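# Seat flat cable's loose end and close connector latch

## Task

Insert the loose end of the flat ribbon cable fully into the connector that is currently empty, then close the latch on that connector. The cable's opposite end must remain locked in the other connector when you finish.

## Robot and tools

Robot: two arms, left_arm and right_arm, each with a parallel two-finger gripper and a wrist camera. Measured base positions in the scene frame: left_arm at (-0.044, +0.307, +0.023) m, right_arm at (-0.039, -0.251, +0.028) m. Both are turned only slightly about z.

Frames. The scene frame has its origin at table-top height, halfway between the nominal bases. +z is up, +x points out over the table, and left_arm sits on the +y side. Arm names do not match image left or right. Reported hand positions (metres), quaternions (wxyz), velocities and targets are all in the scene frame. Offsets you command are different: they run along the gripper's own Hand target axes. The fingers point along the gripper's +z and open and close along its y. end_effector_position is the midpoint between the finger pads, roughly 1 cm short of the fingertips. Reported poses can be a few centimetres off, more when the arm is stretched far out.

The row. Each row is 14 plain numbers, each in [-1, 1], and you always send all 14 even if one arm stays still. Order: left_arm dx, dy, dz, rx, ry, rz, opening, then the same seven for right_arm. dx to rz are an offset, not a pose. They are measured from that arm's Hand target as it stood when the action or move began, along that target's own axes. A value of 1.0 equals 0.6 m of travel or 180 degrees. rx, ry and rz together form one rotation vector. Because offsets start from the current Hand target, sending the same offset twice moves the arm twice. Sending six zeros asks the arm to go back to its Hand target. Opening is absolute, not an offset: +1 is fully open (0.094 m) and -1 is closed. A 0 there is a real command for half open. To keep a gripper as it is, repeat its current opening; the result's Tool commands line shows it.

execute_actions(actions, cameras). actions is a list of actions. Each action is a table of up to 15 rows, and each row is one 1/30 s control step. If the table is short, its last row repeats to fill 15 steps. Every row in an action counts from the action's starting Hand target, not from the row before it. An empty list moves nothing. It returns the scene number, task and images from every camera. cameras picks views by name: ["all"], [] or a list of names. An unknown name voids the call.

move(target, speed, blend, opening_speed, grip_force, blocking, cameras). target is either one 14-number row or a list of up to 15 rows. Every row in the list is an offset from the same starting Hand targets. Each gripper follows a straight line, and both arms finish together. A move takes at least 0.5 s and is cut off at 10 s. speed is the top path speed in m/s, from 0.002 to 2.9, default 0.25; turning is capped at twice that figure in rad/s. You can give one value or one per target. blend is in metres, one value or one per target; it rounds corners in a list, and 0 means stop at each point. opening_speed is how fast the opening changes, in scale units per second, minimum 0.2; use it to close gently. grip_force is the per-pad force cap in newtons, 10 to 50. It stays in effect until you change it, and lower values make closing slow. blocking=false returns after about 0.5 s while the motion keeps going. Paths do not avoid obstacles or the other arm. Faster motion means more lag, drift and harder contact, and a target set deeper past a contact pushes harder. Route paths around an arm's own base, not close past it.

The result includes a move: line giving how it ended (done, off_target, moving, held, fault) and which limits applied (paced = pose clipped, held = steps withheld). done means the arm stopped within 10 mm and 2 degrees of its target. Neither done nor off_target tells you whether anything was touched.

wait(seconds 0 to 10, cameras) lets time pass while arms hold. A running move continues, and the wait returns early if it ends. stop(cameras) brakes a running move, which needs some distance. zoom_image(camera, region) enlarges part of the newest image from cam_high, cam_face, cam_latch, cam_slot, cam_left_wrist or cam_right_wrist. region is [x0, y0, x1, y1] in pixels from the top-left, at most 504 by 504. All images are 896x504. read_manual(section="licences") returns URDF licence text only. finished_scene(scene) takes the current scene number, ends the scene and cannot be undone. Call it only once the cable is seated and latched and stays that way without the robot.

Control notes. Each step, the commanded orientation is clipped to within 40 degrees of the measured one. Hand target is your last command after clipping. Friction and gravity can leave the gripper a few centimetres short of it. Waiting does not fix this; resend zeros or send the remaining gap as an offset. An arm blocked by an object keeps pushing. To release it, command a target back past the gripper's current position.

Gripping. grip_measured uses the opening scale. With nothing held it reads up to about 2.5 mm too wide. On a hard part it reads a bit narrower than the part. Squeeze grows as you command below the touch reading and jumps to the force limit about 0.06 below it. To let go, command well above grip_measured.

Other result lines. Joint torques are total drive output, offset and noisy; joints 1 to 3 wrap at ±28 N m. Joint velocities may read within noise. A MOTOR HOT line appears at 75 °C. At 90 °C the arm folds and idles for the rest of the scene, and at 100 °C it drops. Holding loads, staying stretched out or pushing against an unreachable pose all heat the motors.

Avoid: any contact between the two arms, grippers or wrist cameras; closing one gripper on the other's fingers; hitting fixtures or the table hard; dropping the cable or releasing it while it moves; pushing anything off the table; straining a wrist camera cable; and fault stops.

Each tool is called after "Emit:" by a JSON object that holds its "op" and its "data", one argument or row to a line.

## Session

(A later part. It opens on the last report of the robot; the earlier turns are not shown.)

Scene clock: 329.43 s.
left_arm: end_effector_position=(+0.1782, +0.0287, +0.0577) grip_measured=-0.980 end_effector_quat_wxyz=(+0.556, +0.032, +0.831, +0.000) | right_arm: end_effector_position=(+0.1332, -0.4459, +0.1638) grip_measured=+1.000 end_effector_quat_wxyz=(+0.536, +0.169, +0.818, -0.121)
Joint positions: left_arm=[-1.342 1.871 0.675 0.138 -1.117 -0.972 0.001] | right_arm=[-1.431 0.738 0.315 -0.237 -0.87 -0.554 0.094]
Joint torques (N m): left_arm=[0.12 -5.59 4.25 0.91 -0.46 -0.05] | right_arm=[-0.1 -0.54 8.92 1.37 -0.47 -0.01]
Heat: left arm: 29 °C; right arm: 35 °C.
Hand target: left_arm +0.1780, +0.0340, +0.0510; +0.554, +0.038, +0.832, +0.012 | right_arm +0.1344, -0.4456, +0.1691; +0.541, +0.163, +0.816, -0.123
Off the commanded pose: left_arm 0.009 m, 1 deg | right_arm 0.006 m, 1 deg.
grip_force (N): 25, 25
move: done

Emit:
{"op": "move", "data": {
  "target": [0.00277, 0.003641, 0.000045, -0.002043, 0.001564, 0.005117, -1, 0, 0, 0, 0, 0, 0, 1],
  "speed": 0.01
}}

Emit:
{"op": "move", "data": {
  "target": [0.000770, 0.001012, 0.000012, -0.000568, 0.000435, 0.001422, -1, 0, 0, 0, 0, 0, 0, 1],
  "speed": 0.01
}}

Scene clock: 331.50 s.
left_arm: end_effector_position=(+0.1782, +0.0287, +0.0577) grip_measured=-0.980 end_effector_quat_wxyz=(+0.556, +0.032, +0.831, +0.000) | right_arm: end_effector_position=(+0.1332, -0.4459, +0.1638) grip_measured=+1.000 end_effector_quat_wxyz=(+0.536, +0.169, +0.818, -0.121)
Joint positions: left_arm=[-1.342 1.871 0.675 0.138 -1.117 -0.972 0.001] | right_arm=[-1.431 0.738 0.315 -0.237 -0.87 -0.554 0.094]
Joint torques (N m): left_arm=[0.17 -5.6 4.21 0.73 -0.45 -0.04] | right_arm=[-0.13 -0.51 8.87 1.38 -0.47 0]
Heat: left arm: 29 °C; right arm: 35 °C.
Hand target: left_arm +0.1774, +0.0363, +0.0495; +0.552, +0.042, +0.833, +0.019 | right_arm +0.1344, -0.4456, +0.1691; +0.541, +0.163, +0.816, -0.123
Off the commanded pose: left_arm 0.011 m, 2 deg | right_arm 0.006 m, 1 deg.
grip_force (N): 25, 25
move: off_target (left_arm)

Scene clock: 332.20 s.
left_arm: end_effector_position=(+0.1782, +0.0288, +0.0577) grip_measured=-0.980 end_effector_quat_wxyz=(+0.556, +0.033, +0.831, +0.001) | right_arm: end_effector_position=(+0.1332, -0.4459, +0.1638) grip_measured=+1.000 end_effector_quat_wxyz=(+0.536, +0.169, +0.818, -0.121)
Joint positions: left_arm=[-1.342 1.871 0.675 0.137 -1.117 -0.972 0.001] | right_arm=[-1.431 0.738 0.315 -0.237 -0.87 -0.554 0.094]
Joint torques (N m): left_arm=[0.14 -5.53 4.15 0.7 -0.46 -0.03] | right_arm=[-0.08 -0.5 8.92 1.37 -0.48 -0.01]
Heat: left arm: 29 °C; right arm: 35 °C.
Hand target: left_arm +0.1773, +0.0370, +0.0492; +0.551, +0.044, +0.833, +0.021 | right_arm +0.1344, -0.4456, +0.1691; +0.541, +0.163, +0.816, -0.123
Off the commanded pose: left_arm 0.012 m, 3 deg | right_arm 0.006 m, 1 deg.
grip_force (N): 25, 25
move: off_target (left_arm)

Continue in j4 − steps of .005.

Emit:
{"op": "move", "data": {
  "target": [0.000770, 0.001012, 0.000012, -0.000568, 0.000435, 0.001422, -1, 0, 0, 0, 0, 0, 0, 1],
  "speed": 0.01
}}

Emit:
{"op": "move", "data": {
  "target": [0.000770, 0.001012, 0.000012, -0.000568, 0.000435, 0.001422, -1, 0, 0, 0, 0, 0, 0, 1],
  "speed": 0.01,
  "cameras": ["cam_latch", "cam_slot"]
}}

Emit:
{"op": "zoom_image", "data": {
  "camera": "cam_latch",
  "region": [370, 290, 450, 400]
}}

Emit:
{"op": "zoom_image", "data": {
  "camera": "cam_slot",
  "region": [425, 250, 565, 370]
}}

Scene clock: 333.67 s.
left_arm: end_effector_position=(+0.1782, +0.0296, +0.0574) grip_measured=-0.980 end_effector_quat_wxyz=(+0.556, +0.034, +0.831, +0.003) | right_arm: end_effector_position=(+0.1332, -0.4459, +0.1638) grip_measured=+1.000 end_effector_quat_wxyz=(+0.536, +0.169, +0.818, -0.121)
Joint positions: left_arm=[-1.342 1.871 0.675 0.132 -1.118 -0.972 0.001] | right_arm=[-1.431 0.738 0.315 -0.237 -0.87 -0.554 0.094]
Joint torques (N m): left_arm=[0.12 -5.56 4.14 0.69 -0.46 -0.05] | right_arm=[-0.1 -0.47 8.94 1.37 -0.46 -0.01]
Heat: left arm: 29 °C; right arm: 35 °C.
Hand target: left_arm +0.1771, +0.0376, +0.0488; +0.551, +0.045, +0.833, +0.023 | right_arm +0.1344, -0.4456, +0.1691; +0.541, +0.163, +0.816, -0.123
Off the commanded pose: left_arm 0.012 m, 3 deg | right_arm 0.006 m, 1 deg.
grip_force (N): 25, 25
move: off_target (left_arm)

Scene clock: 334.37 s.
left_arm: end_effector_position=(+0.1779, +0.0300, +0.0563) grip_measured=-0.980 end_effector_quat_wxyz=(+0.554, +0.036, +0.832, +0.005) | right_arm: end_effector_position=(+0.1332, -0.4459, +0.1638) grip_measured=+1.000 end_effector_quat_wxyz=(+0.536, +0.169, +0.818, -0.121)
Joint positions: left_arm=[-1.342 1.873 0.675 0.127 -1.115 -0.972 0.001] | right_arm=[-1.431 0.738 0.315 -0.237 -0.87 -0.554 0.094]
Joint torques (N m): left_arm=[0.17 -5.67 4.18 0.67 -0.46 -0.02] | right_arm=[-0.09 -0.54 8.98 1.37 -0.48 -0.03]
Heat: left arm: 29 °C; right arm: 35 °C.
Hand target: left_arm +0.1770, +0.0382, +0.0484; +0.550, +0.047, +0.833, +0.025 | right_arm +0.1344, -0.4456, +0.1691; +0.541, +0.163, +0.816, -0.123
Off the commanded pose: left_arm 0.011 m, 3 deg | right_arm 0.006 m, 1 deg.
grip_force (N): 25, 25
move: off_target (left_arm)
Images, in order (width x height): cam_latch 896x504, cam_slot 896x504.

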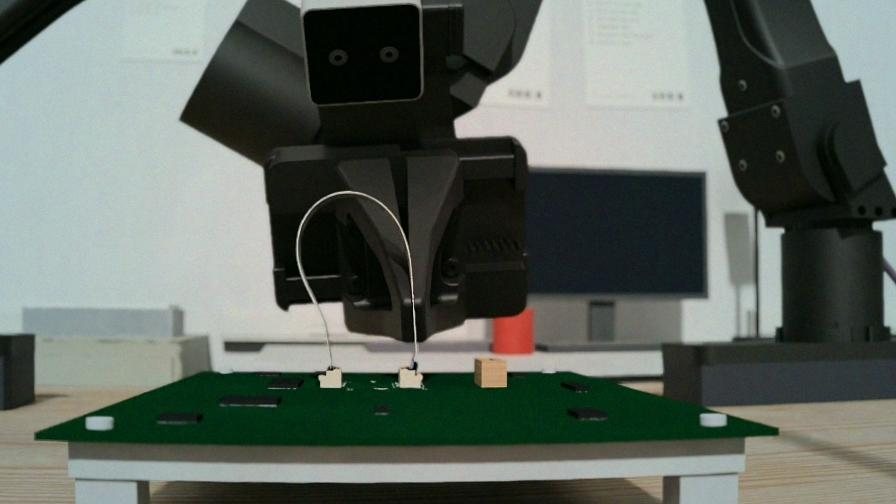

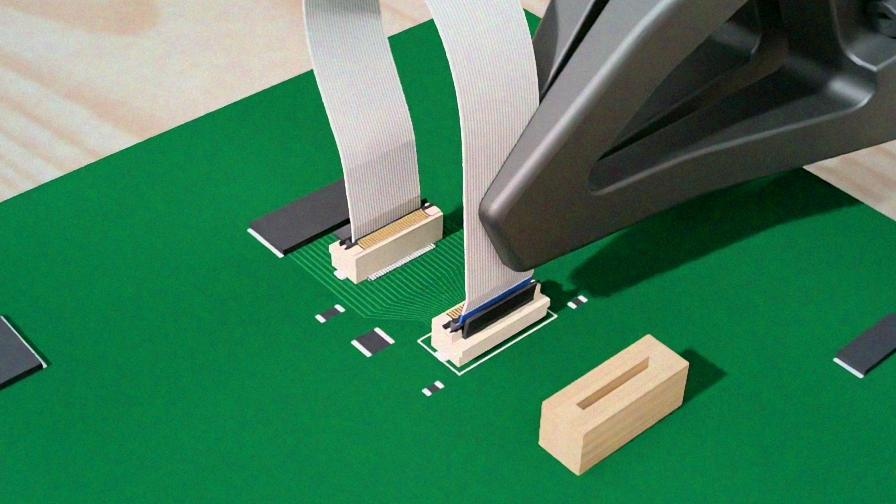

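Scaled by 4.582 from the camera's 896x504 image, which has a finer 1280x720 frame.

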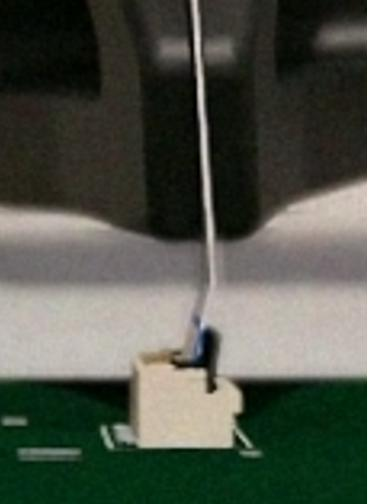

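Scaled by 3.600 from the camera's 896x504 image, which has a finer 1280x720 frame.

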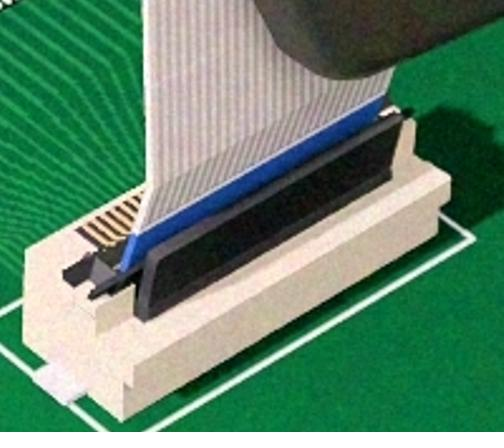

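Emit:
{"op": "move", "data": {
  "target": [-0.004152, -0.005138, -0.000159, 0.002946, -0.002259, -0.007392, -1, 0, 0, 0, 0, 0, 0, 1],
  "speed": 0.01
}}

Emit:
{"op": "move", "data": {
  "target": [-0.000799, -0.000988, -0.000031, 0.000567, -0.000435, -0.001422, -1, 0, 0, 0, 0, 0, 0, 1],
  "speed": 0.01,
  "cameras": ["cam_latch", "cam_slot"]
}}

Emit:
{"op": "zoom_image", "data": {
  "camera": "cam_latch",
  "region": [370, 290, 450, 400]
}}

Emit:
{"op": "zoom_image", "data": {
  "camera": "cam_slot",
  "region": [425, 250, 565, 370]
}}

Scene clock: 338.83 s.
left_arm: end_effector_position=(+0.1779, +0.0300, +0.0563) grip_measured=-0.980 end_effector_quat_wxyz=(+0.554, +0.036, +0.832, +0.005) | right_arm: end_effector_position=(+0.1332, -0.4459, +0.1638) grip_measured=+1.000 end_effector_quat_wxyz=(+0.536, +0.169, +0.818, -0.121)
Joint positions: left_arm=[-1.342 1.873 0.675 0.127 -1.115 -0.972 0.001] | right_arm=[-1.431 0.738 0.315 -0.237 -0.87 -0.554 0.094]
Joint torques (N m): left_arm=[0.12 -5.7 4.22 0.93 -0.49 -0.05] | right_arm=[-0.06 -0.46 8.91 1.38 -0.47 -0.01]
Heat: left arm: 29 °C; right arm: 35 °C.
Hand target: left_arm +0.1777, +0.0349, +0.0504; +0.553, +0.040, +0.832, +0.014 | right_arm +0.1344, -0.4456, +0.1691; +0.541, +0.163, +0.816, -0.123
Off the commanded pose: left_arm 0.008 m, 1 deg | right_arm 0.006 m, 1 deg.
grip_force (N): 25, 25
move: done

Scene clock: 339.53 s.
left_arm: end_effector_position=(+0.1779, +0.0298, +0.0564) grip_measured=-0.980 end_effector_quat_wxyz=(+0.554, +0.035, +0.832, +0.004) | right_arm: end_effector_position=(+0.1332, -0.4459, +0.1638) grip_measured=+1.000 end_effector_quat_wxyz=(+0.536, +0.169, +0.818, -0.121)
Joint positions: left_arm=[-1.342 1.873 0.675 0.129 -1.115 -0.972 0.001] | right_arm=[-1.431 0.738 0.315 -0.237 -0.87 -0.554 0.094]
Joint torques (N m): left_arm=[0.12 -5.71 4.23 0.98 -0.47 -0.04] | right_arm=[-0.1 -0.46 8.94 1.38 -0.47 -0.01]
Heat: left arm: 29 °C; right arm: 35 °C.
Hand target: left_arm +0.1779, +0.0343, +0.0509; +0.554, +0.038, +0.832, +0.012 | right_arm +0.1344, -0.4456, +0.1691; +0.541, +0.163, +0.816, -0.123
Off the commanded pose: left_arm 0.007 m, 1 deg | right_arm 0.006 m, 1 deg.
grip_force (N): 25, 25
move: done
Images, in order (width x height): cam_latch 896x504, cam_slot 896x504.

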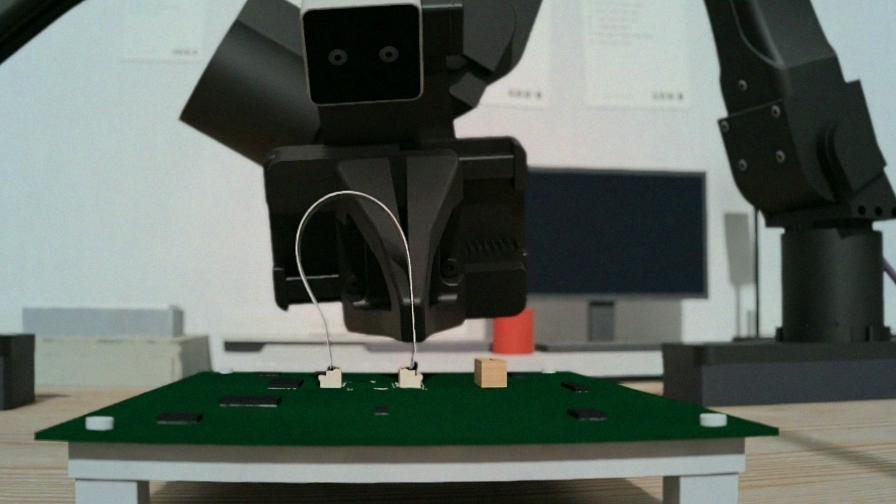

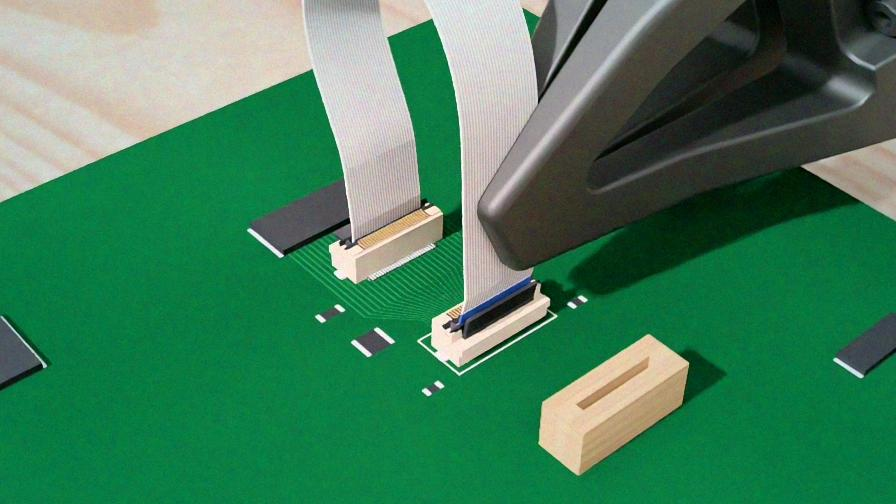

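Scaled by 4.582 from the camera's 896x504 image, which has a finer 1280x720 frame.

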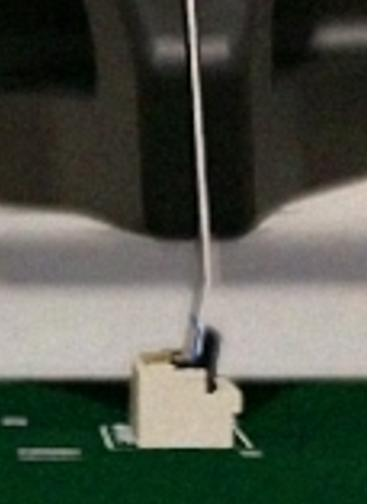

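Scaled by 3.600 from the camera's 896x504 image, which has a finer 1280x720 frame.

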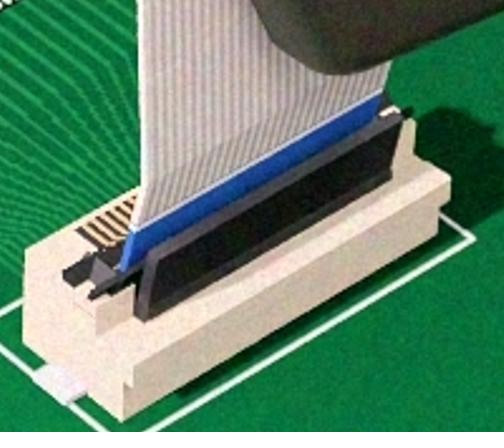

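Emit:
{"op": "move", "data": {
  "target": [-0.001278, -0.001581, -0.00005, 0.000907, -0.000696, -0.002275, -1, 0, 0, 0, 0, 0, 0, 1],
  "speed": 0.01,
  "cameras": ["cam_latch", "cam_slot"]
}}

Emit:
{"op": "zoom_image", "data": {
  "camera": "cam_latch",
  "region": [370, 290, 450, 400]
}}

Emit:
{"op": "zoom_image", "data": {
  "camera": "cam_slot",
  "region": [425, 250, 565, 370]
}}

Scene clock: 340.93 s.
left_arm: end_effector_position=(+0.1779, +0.0290, +0.0565) grip_measured=-0.980 end_effector_quat_wxyz=(+0.554, +0.035, +0.832, +0.002) | right_arm: end_effector_position=(+0.1332, -0.4459, +0.1638) grip_measured=+1.000 end_effector_quat_wxyz=(+0.536, +0.169, +0.818, -0.121)
Joint positions: left_arm=[-1.342 1.873 0.675 0.134 -1.113 -0.972 0.001] | right_arm=[-1.431 0.738 0.315 -0.237 -0.87 -0.554 0.094]
Joint torques (N m): left_arm=[0.13 -5.75 4.15 1.01 -0.49 -0.05] | right_arm=[-0.12 -0.47 8.9 1.38 -0.47 -0.01]
Heat: left arm: 29 °C; right arm: 35 °C.
Hand target: left_arm +0.1781, +0.0333, +0.0515; +0.555, +0.036, +0.831, +0.009 | right_arm +0.1344, -0.4456, +0.1691; +0.541, +0.163, +0.816, -0.123
Off the commanded pose: left_arm 0.007 m, 1 deg | right_arm 0.006 m, 1 deg.
grip_force (N): 25, 25
move: done
Images, in order (width x height): cam_latch 896x504, cam_slot 896x504.

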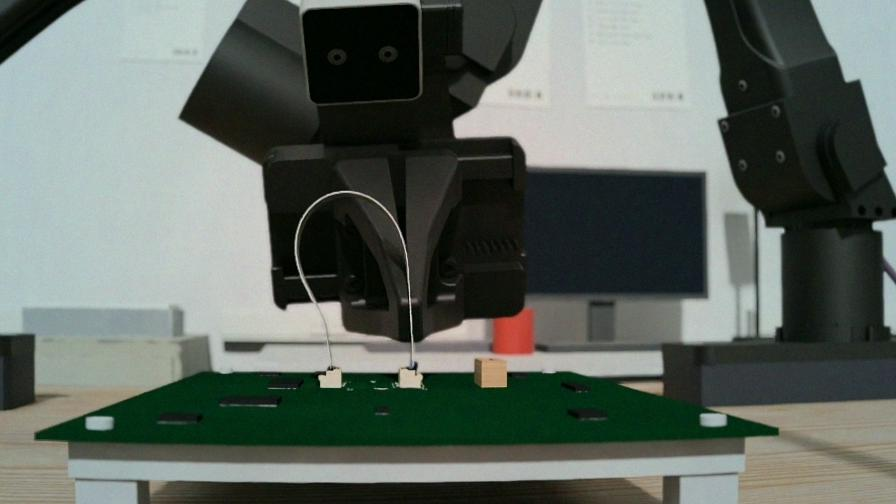

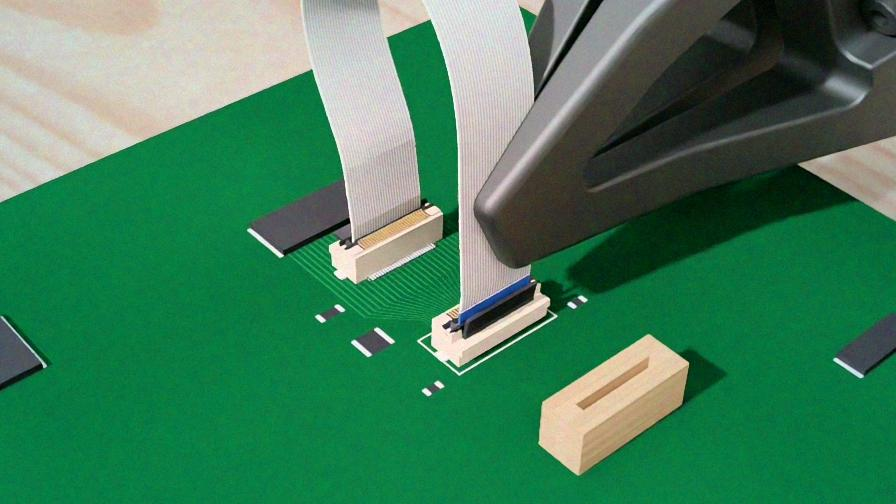

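Scaled by 4.582 from the camera's 896x504 image, which has a finer 1280x720 frame.

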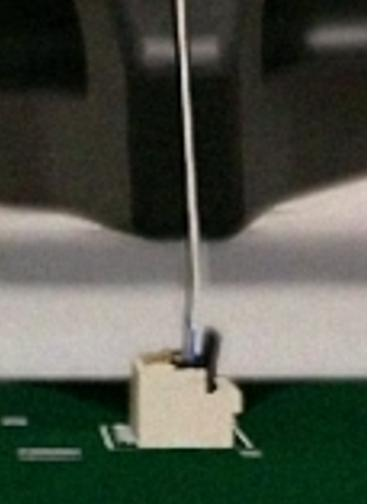

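Scaled by 3.600 from the camera's 896x504 image, which has a finer 1280x720 frame.

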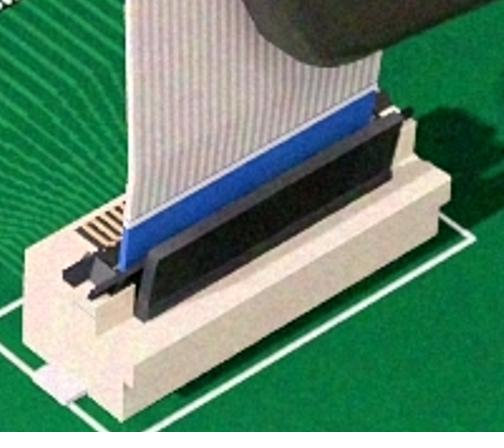

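Emit:
{"op": "move", "data": {
  "target": [0.001757, -0.000374, 0.000777, -0.000113, 0.000087, 0.000284, -1, 0, 0, 0, 0, 0, 0, 1],
  "speed": 0.01,
  "cameras": ["cam_latch", "cam_slot"]
}}

Emit:
{"op": "zoom_image", "data": {
  "camera": "cam_latch",
  "region": [370, 290, 450, 400]
}}

Emit:
{"op": "zoom_image", "data": {
  "camera": "cam_slot",
  "region": [425, 250, 565, 370]
}}

Scene clock: 342.80 s.
left_arm: end_effector_position=(+0.1779, +0.0288, +0.0551) grip_measured=-0.980 end_effector_quat_wxyz=(+0.554, +0.035, +0.832, +0.002) | right_arm: end_effector_position=(+0.1332, -0.4459, +0.1638) grip_measured=+1.000 end_effector_quat_wxyz=(+0.536, +0.169, +0.818, -0.121)
Joint positions: left_arm=[-1.342 1.879 0.675 0.139 -1.113 -0.972 0.001] | right_arm=[-1.431 0.738 0.315 -0.237 -0.87 -0.554 0.094]
Joint torques (N m): left_arm=[0.1 -5.81 4.19 0.99 -0.51 -0.05] | right_arm=[-0.09 -0.49 8.91 1.38 -0.47 -0.02]
Heat: left arm: 29 °C; right arm: 35 °C.
Hand target: left_arm +0.1781, +0.0331, +0.0504; +0.554, +0.036, +0.831, +0.010 | right_arm +0.1344, -0.4456, +0.1691; +0.541, +0.163, +0.816, -0.123
Off the commanded pose: left_arm 0.006 m, 1 deg | right_arm 0.006 m, 1 deg.
grip_force (N): 25, 25
move: done
Images, in order (width x height): cam_latch 896x504, cam_slot 896x504.

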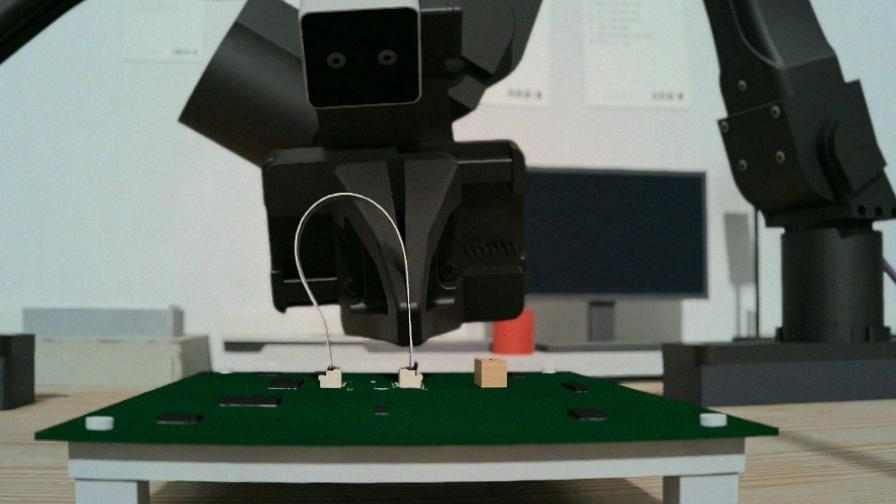

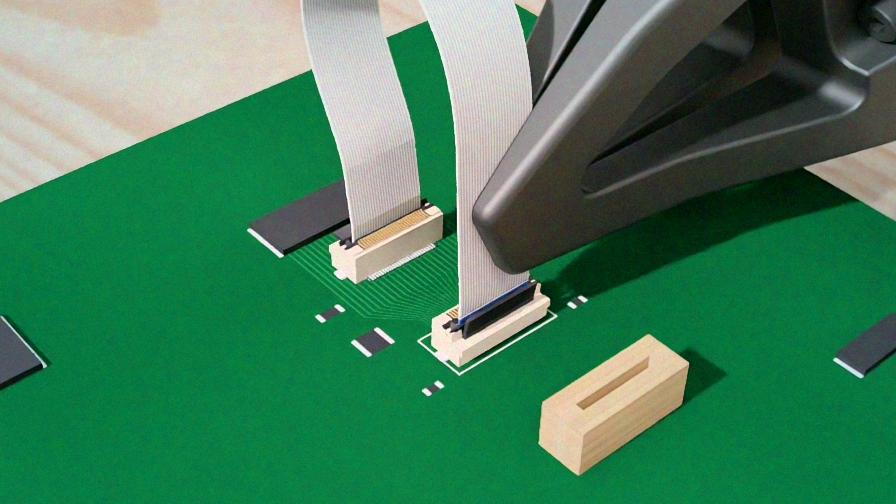

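Scaled by 4.582 from the camera's 896x504 image, which has a finer 1280x720 frame.

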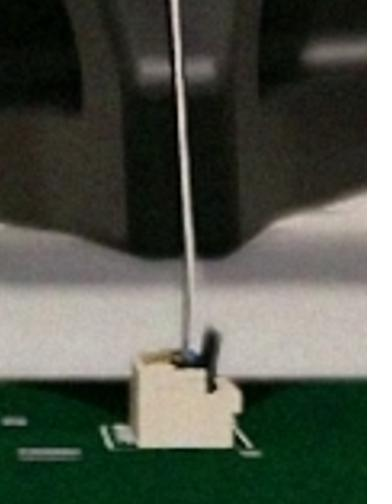

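Scaled by 3.600 from the camera's 896x504 image, which has a finer 1280x720 frame.

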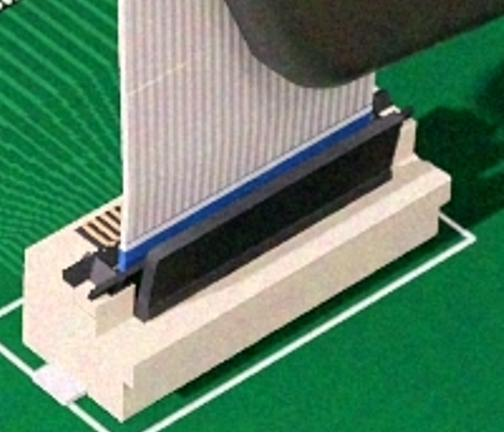

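Emit:
{"op": "move", "data": {
  "target": [0.001528, -0.000137, 0.000622, -0.000181, 0.00014, 0.000457, -1, 0, 0, 0, 0, 0, 0, 1],
  "speed": 0.01,
  "cameras": ["cam_latch", "cam_slot"]
}}

Emit:
{"op": "zoom_image", "data": {
  "camera": "cam_latch",
  "region": [370, 290, 450, 400]
}}

Emit:
{"op": "zoom_image", "data": {
  "camera": "cam_slot",
  "region": [425, 250, 565, 370]
}}

Scene clock: 344.47 s.
left_arm: end_effector_position=(+0.1779, +0.0288, +0.0551) grip_measured=-0.980 end_effector_quat_wxyz=(+0.554, +0.035, +0.832, +0.002) | right_arm: end_effector_position=(+0.1332, -0.4459, +0.1638) grip_measured=+1.000 end_effector_quat_wxyz=(+0.536, +0.169, +0.818, -0.121)
Joint positions: left_arm=[-1.342 1.879 0.675 0.139 -1.113 -0.972 0.001] | right_arm=[-1.431 0.738 0.315 -0.237 -0.87 -0.554 0.094]
Joint torques (N m): left_arm=[0.12 -5.46 4.25 1.02 -0.5 -0.04] | right_arm=[-0.1 -0.47 8.96 1.37 -0.47 -0.02]
Heat: left arm: 29 °C; right arm: 35 °C.
Hand target: left_arm +0.1781, +0.0331, +0.0494; +0.554, +0.037, +0.831, +0.010 | right_arm +0.1344, -0.4456, +0.1691; +0.541, +0.163, +0.816, -0.123
Off the commanded pose: left_arm 0.007 m, 1 deg | right_arm 0.006 m, 1 deg.
grip_force (N): 25, 25
move: done
Images, in order (width x height): cam_latch 896x504, cam_slot 896x504.

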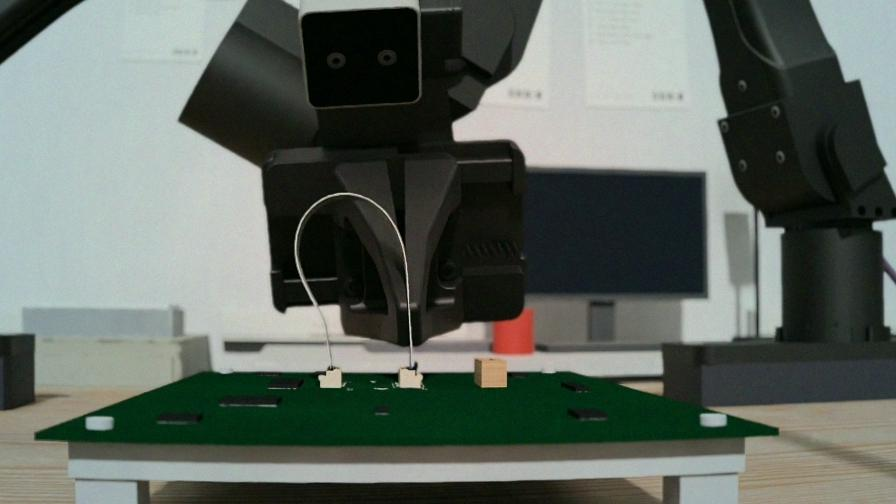

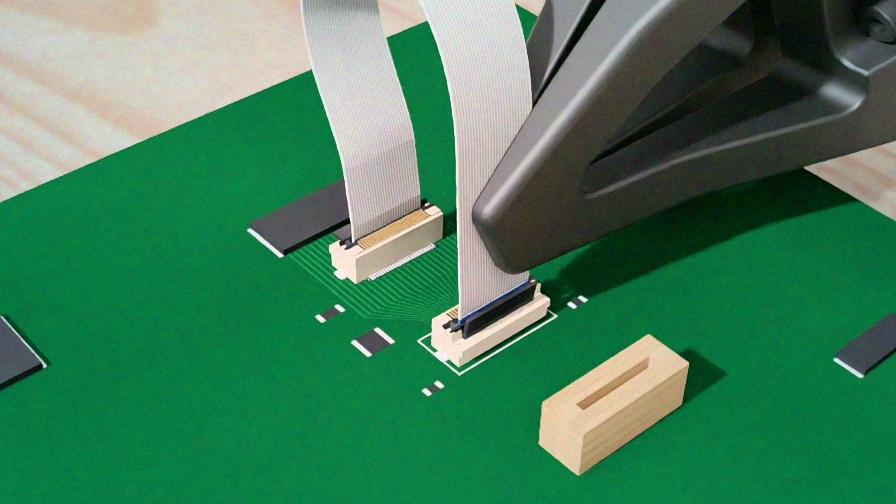

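Scaled by 4.582 from the camera's 896x504 image, which has a finer 1280x720 frame.

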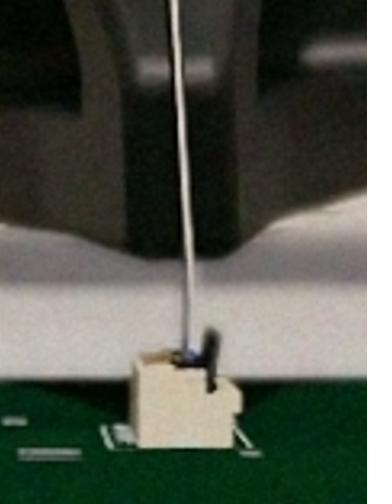

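Scaled by 3.600 from the camera's 896x504 image, which has a finer 1280x720 frame.

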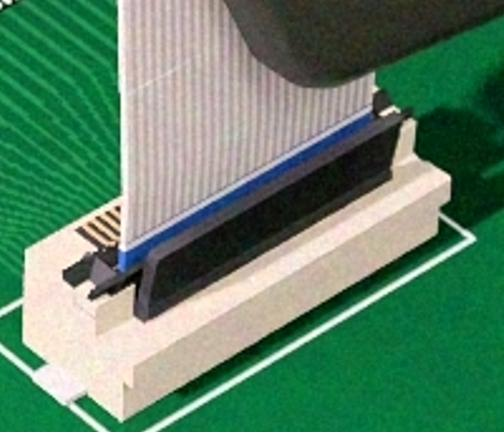

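Emit:
{"op": "move", "data": {
  "target": [0.001528, -0.000137, 0.000622, -0.000181, 0.00014, 0.000457, -1, 0, 0, 0, 0, 0, 0, 1],
  "speed": 0.01
}}

Scene clock: 346.50 s.
left_arm: end_effector_position=(+0.1779, +0.0287, +0.0537) grip_measured=-0.980 end_effector_quat_wxyz=(+0.554, +0.035, +0.832, +0.003) | right_arm: end_effector_position=(+0.1332, -0.4459, +0.1638) grip_measured=+1.000 end_effector_quat_wxyz=(+0.536, +0.169, +0.818, -0.121)
Joint positions: left_arm=[-1.342 1.884 0.675 0.143 -1.113 -0.972 0.001] | right_arm=[-1.431 0.738 0.315 -0.237 -0.87 -0.554 0.094]
Joint torques (N m): left_arm=[0.09 -5.6 4.27 1 -0.51 -0.04] | right_arm=[-0.13 -0.44 8.91 1.38 -0.48 -0.01]
Heat: left arm: 29 °C; right arm: 35 °C.
Hand target: left_arm +0.1781, +0.0331, +0.0484; +0.554, +0.037, +0.832, +0.011 | right_arm +0.1344, -0.4456, +0.1691; +0.541, +0.163, +0.816, -0.123
Off the commanded pose: left_arm 0.007 m, 1 deg | right_arm 0.006 m, 1 deg.
grip_force (N): 25, 25
move: done

Emit:
{"op": "execute_actions", "data": {
  "actions": [],
  "cameras": ["cam_latch","cam_slot"]
}}

Emit:
{"op": "zoom_image", "data": {
  "camera": "cam_latch",
  "region": [370, 290, 450, 400]
}}

Emit:
{"op": "zoom_image", "data": {
  "camera": "cam_slot",
  "region": [425, 250, 565, 370]
}}

Scene clock: 346.93 s.
left_arm: end_effector_position=(+0.1779, +0.0287, +0.0537) grip_measured=-0.980 end_effector_quat_wxyz=(+0.554, +0.035, +0.832, +0.003) | right_arm: end_effector_position=(+0.1332, -0.4459, +0.1638) grip_measured=+1.000 end_effector_quat_wxyz=(+0.536, +0.169, +0.818, -0.121)
Joint positions: left_arm=[-1.342 1.884 0.675 0.143 -1.113 -0.972 0.001] | right_arm=[-1.431 0.738 0.315 -0.237 -0.87 -0.554 0.094]
Joint velocities: within noise
Joint torques (N m): left_arm=[0.16 -5.59 4.31 0.99 -0.51 -0.05] | right_arm=[-0.1 -0.47 8.92 1.38 -0.48 0.01]
Heat: left arm: 29 °C; right arm: 35 °C.
Hand target: left_arm +0.1781, +0.0331, +0.0484; +0.554, +0.037, +0.832, +0.011 | right_arm +0.1344, -0.4456, +0.1691; +0.541, +0.163, +0.816, -0.123
Tool commands: left_gripper/opening=-1.0 right_gripper/opening=+1.0
Off the commanded pose: left_arm 0.007 m, 1 deg | right_arm 0.006 m, 1 deg.
grip_force (N): 25, 25
Images, in order (width x height): cam_latch 896x504, cam_slot 896x504.

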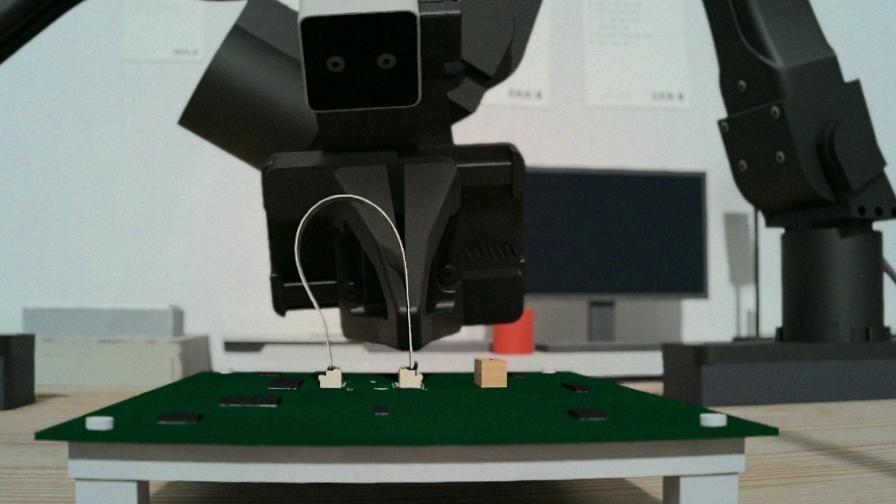

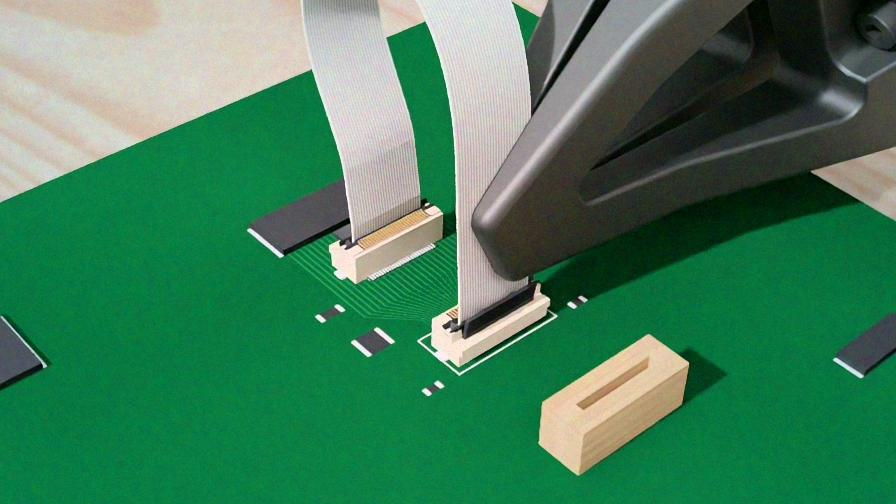

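Scaled by 4.582 from the camera's 896x504 image, which has a finer 1280x720 frame.

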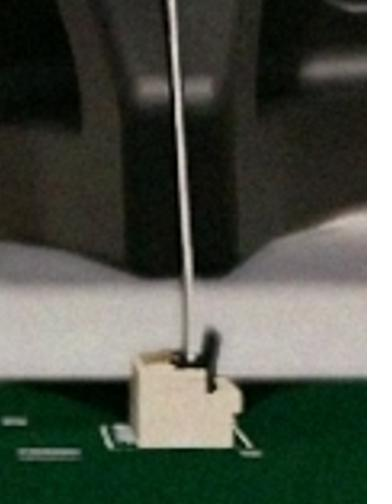

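Scaled by 3.600 from the camera's 896x504 image, which has a finer 1280x720 frame.

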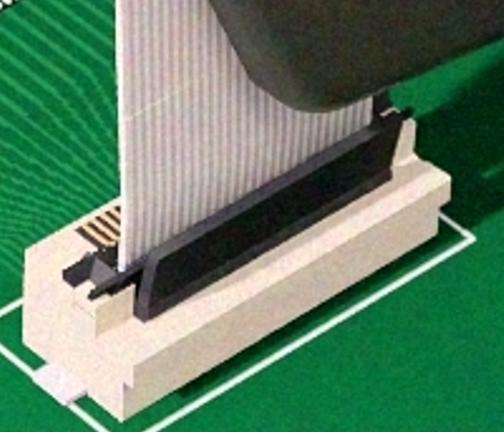

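Emit:
{"op": "move", "data": {
  "target": [0.001528, -0.000137, 0.000622, -0.000181, 0.00014, 0.000457, -1, 0, 0, 0, 0, 0, 0, 1],
  "speed": 0.01
}}

Emit:
{"op": "move", "data": {
  "target": [0.001528, -0.000137, 0.000622, -0.000181, 0.00014, 0.000457, -1, 0, 0, 0, 0, 0, 0, 1],
  "speed": 0.01,
  "cameras": ["cam_latch", "cam_slot"]
}}

Emit:
{"op": "zoom_image", "data": {
  "camera": "cam_latch",
  "region": [370, 290, 450, 400]
}}

Emit:
{"op": "zoom_image", "data": {
  "camera": "cam_slot",
  "region": [425, 250, 565, 370]
}}

Scene clock: 349.17 s.
left_arm: end_effector_position=(+0.1782, +0.0288, +0.0536) grip_measured=-0.980 end_effector_quat_wxyz=(+0.555, +0.035, +0.831, +0.003) | right_arm: end_effector_position=(+0.1332, -0.4459, +0.1638) grip_measured=+1.000 end_effector_quat_wxyz=(+0.536, +0.169, +0.818, -0.121)
Joint positions: left_arm=[-1.342 1.887 0.675 0.146 -1.116 -0.972 0.001] | right_arm=[-1.431 0.738 0.315 -0.237 -0.87 -0.554 0.094]
Joint torques (N m): left_arm=[0.1 -5.57 4.27 0.97 -0.47 -0.05] | right_arm=[-0.08 -0.49 8.91 1.38 -0.46 0]
Heat: left arm: 29 °C; right arm: 35 °C.
Hand target: left_arm +0.1781, +0.0331, +0.0474; +0.554, +0.038, +0.832, +0.011 | right_arm +0.1344, -0.4456, +0.1691; +0.541, +0.163, +0.816, -0.123
Off the commanded pose: left_arm 0.008 m, 1 deg | right_arm 0.006 m, 1 deg.
grip_force (N): 25, 25
move: done

Scene clock: 349.87 s.
left_arm: end_effector_position=(+0.1782, +0.0288, +0.0536) grip_measured=-0.980 end_effector_quat_wxyz=(+0.555, +0.034, +0.831, +0.003) | right_arm: end_effector_position=(+0.1332, -0.4459, +0.1638) grip_measured=+1.000 end_effector_quat_wxyz=(+0.536, +0.169, +0.818, -0.121)
Joint positions: left_arm=[-1.342 1.887 0.675 0.147 -1.116 -0.972 0.001] | right_arm=[-1.431 0.738 0.315 -0.237 -0.87 -0.554 0.094]
Joint torques (N m): left_arm=[0.12 -5.22 4.31 0.99 -0.46 -0.05] | right_arm=[-0.12 -0.46 8.94 1.37 -0.47 0]
Heat: left arm: 29 °C; right arm: 35 °C.
Hand target: left_arm +0.1781, +0.0330, +0.0464; +0.554, +0.038, +0.832, +0.012 | right_arm +0.1344, -0.4456, +0.1691; +0.541, +0.163, +0.816, -0.123
Off the commanded pose: left_arm 0.008 m, 1 deg | right_arm 0.006 m, 1 deg.
grip_force (N): 25, 25
move: done
Images, in order (width x height): cam_latch 896x504, cam_slot 896x504.

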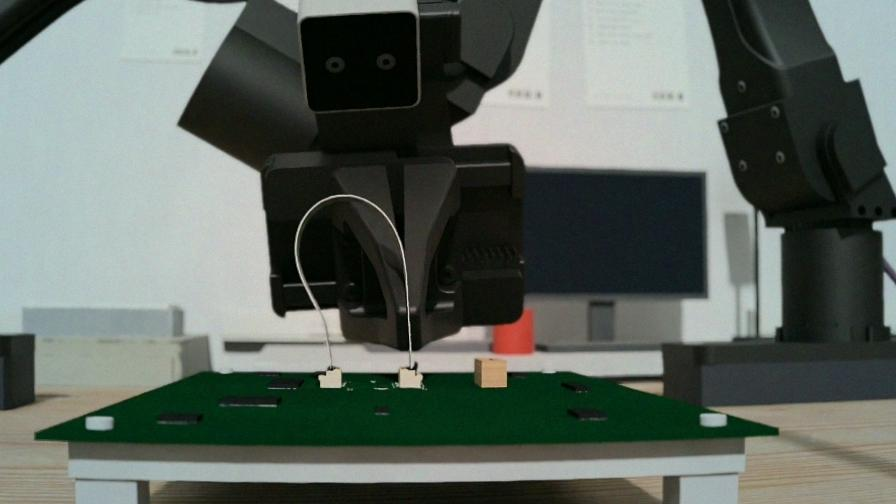

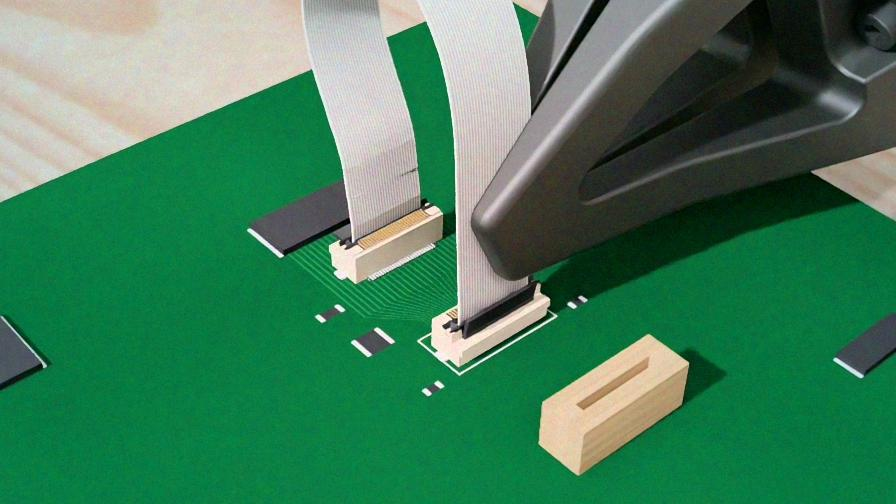

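Scaled by 4.582 from the camera's 896x504 image, which has a finer 1280x720 frame.

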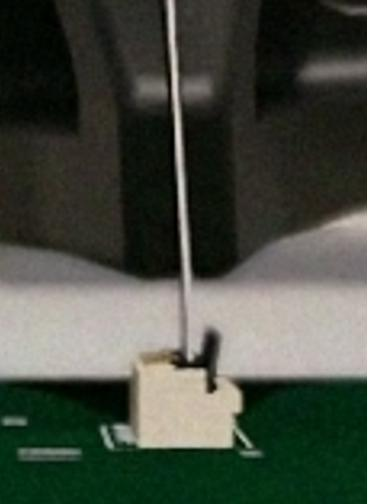

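Scaled by 3.600 from the camera's 896x504 image, which has a finer 1280x720 frame.

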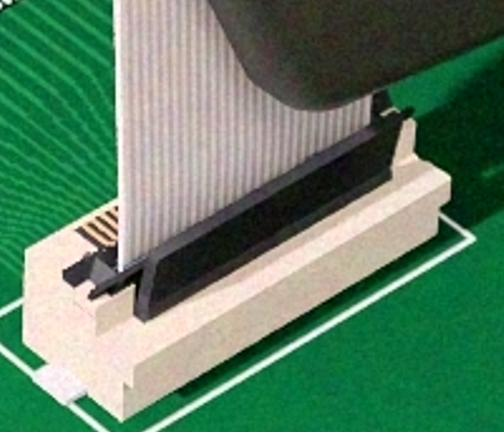

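Emit:
{"op": "move", "data": {
  "target": [-0.003789, -0.000674, -0.001265, 0.000908, -0.000695, -0.002274, -1, 0, 0, 0, 0, 0, 0, 1],
  "speed": 0.01
}}

Emit:
{"op": "move", "data": {
  "target": [0, 0, 0, 0, 0, 0, -0.93, 0, 0, 0, 0, 0, 0, 1],
  "speed": 0.01,
  "opening_speed": 0.2,
  "cameras": ["cam_latch", "cam_slot"]
}}

Emit:
{"op": "zoom_image", "data": {
  "camera": "cam_latch",
  "region": [370, 290, 450, 400]
}}

Emit:
{"op": "zoom_image", "data": {
  "camera": "cam_slot",
  "region": [425, 250, 565, 370]
}}

Scene clock: 361.13 s.
left_arm: end_effector_position=(+0.1782, +0.0288, +0.0536) grip_measured=-0.980 end_effector_quat_wxyz=(+0.555, +0.034, +0.831, +0.003) | right_arm: end_effector_position=(+0.1332, -0.4459, +0.1638) grip_measured=+1.000 end_effector_quat_wxyz=(+0.536, +0.169, +0.818, -0.121)
Joint positions: left_arm=[-1.342 1.887 0.675 0.147 -1.116 -0.972 0.001] | right_arm=[-1.431 0.738 0.315 -0.237 -0.87 -0.554 0.094]
Joint torques (N m): left_arm=[0.14 -5.89 4.27 0.99 -0.48 -0.06] | right_arm=[-0.16 -0.49 8.96 1.37 -0.46 -0.01]
Heat: left arm: 29 °C; right arm: 35 °C.
Hand target: left_arm +0.1782, +0.0325, +0.0487; +0.555, +0.036, +0.831, +0.009 | right_arm +0.1344, -0.4456, +0.1691; +0.541, +0.163, +0.816, -0.123
Off the commanded pose: left_arm 0.006 m, 1 deg | right_arm 0.006 m, 1 deg.
grip_force (N): 25, 25
move: done

Scene clock: 361.73 s.
left_arm: end_effector_position=(+0.1778, +0.0282, +0.0527) grip_measured=-0.932 end_effector_quat_wxyz=(+0.553, +0.035, +0.833, +0.002) | right_arm: end_effector_position=(+0.1332, -0.4459, +0.1638) grip_measured=+1.000 end_effector_quat_wxyz=(+0.536, +0.169, +0.818, -0.121)
Joint positions: left_arm=[-1.342 1.887 0.675 0.147 -1.11 -0.972 0.003] | right_arm=[-1.431 0.738 0.315 -0.237 -0.87 -0.554 0.094]
Joint torques (N m): left_arm=[0.1 -5.86 4.21 1.01 -0.55 -0.05] | right_arm=[-0.12 -0.49 8.95 1.37 -0.47 0]
Heat: left arm: 29 °C; right arm: 35 °C.
Hand target: left_arm +0.1782, +0.0325, +0.0488; +0.555, +0.036, +0.831, +0.009 | right_arm +0.1344, -0.4456, +0.1691; +0.541, +0.163, +0.816, -0.123
Off the commanded pose: left_arm 0.006 m, 1 deg | right_arm 0.006 m, 1 deg.
grip_force (N): 25, 25
move: done
Images, in order (width x height): cam_latch 896x504, cam_slot 896x504.

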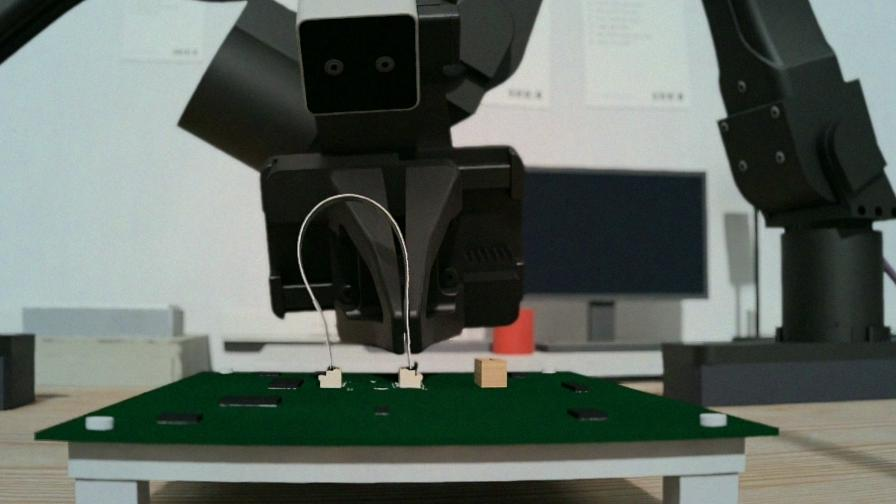

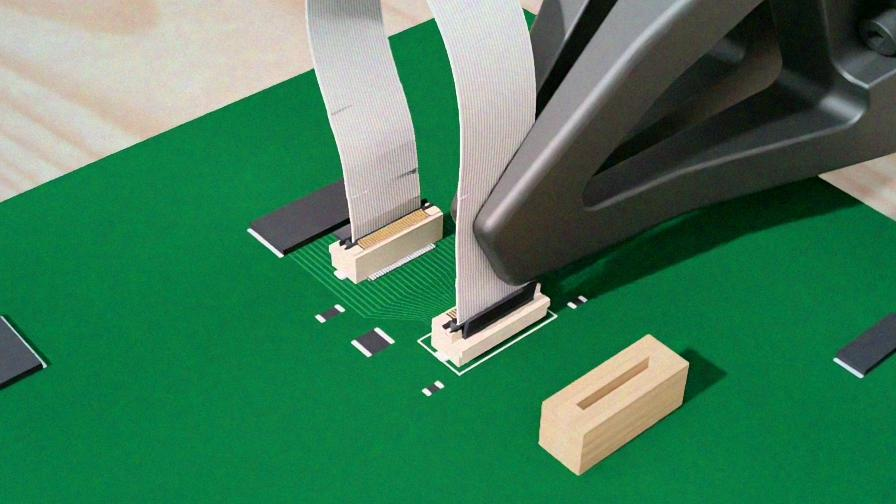

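Scaled by 4.582 from the camera's 896x504 image, which has a finer 1280x720 frame.

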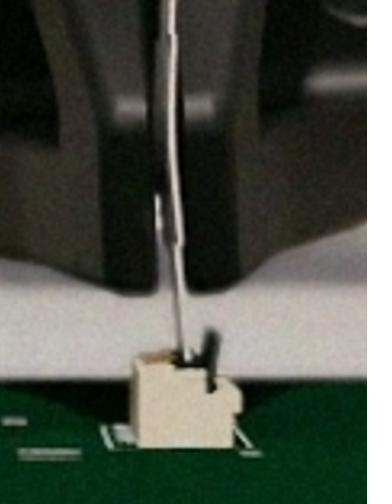

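Scaled by 3.600 from the camera's 896x504 image, which has a finer 1280x720 frame.

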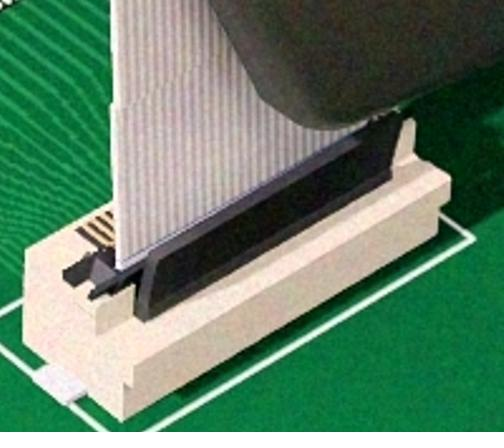

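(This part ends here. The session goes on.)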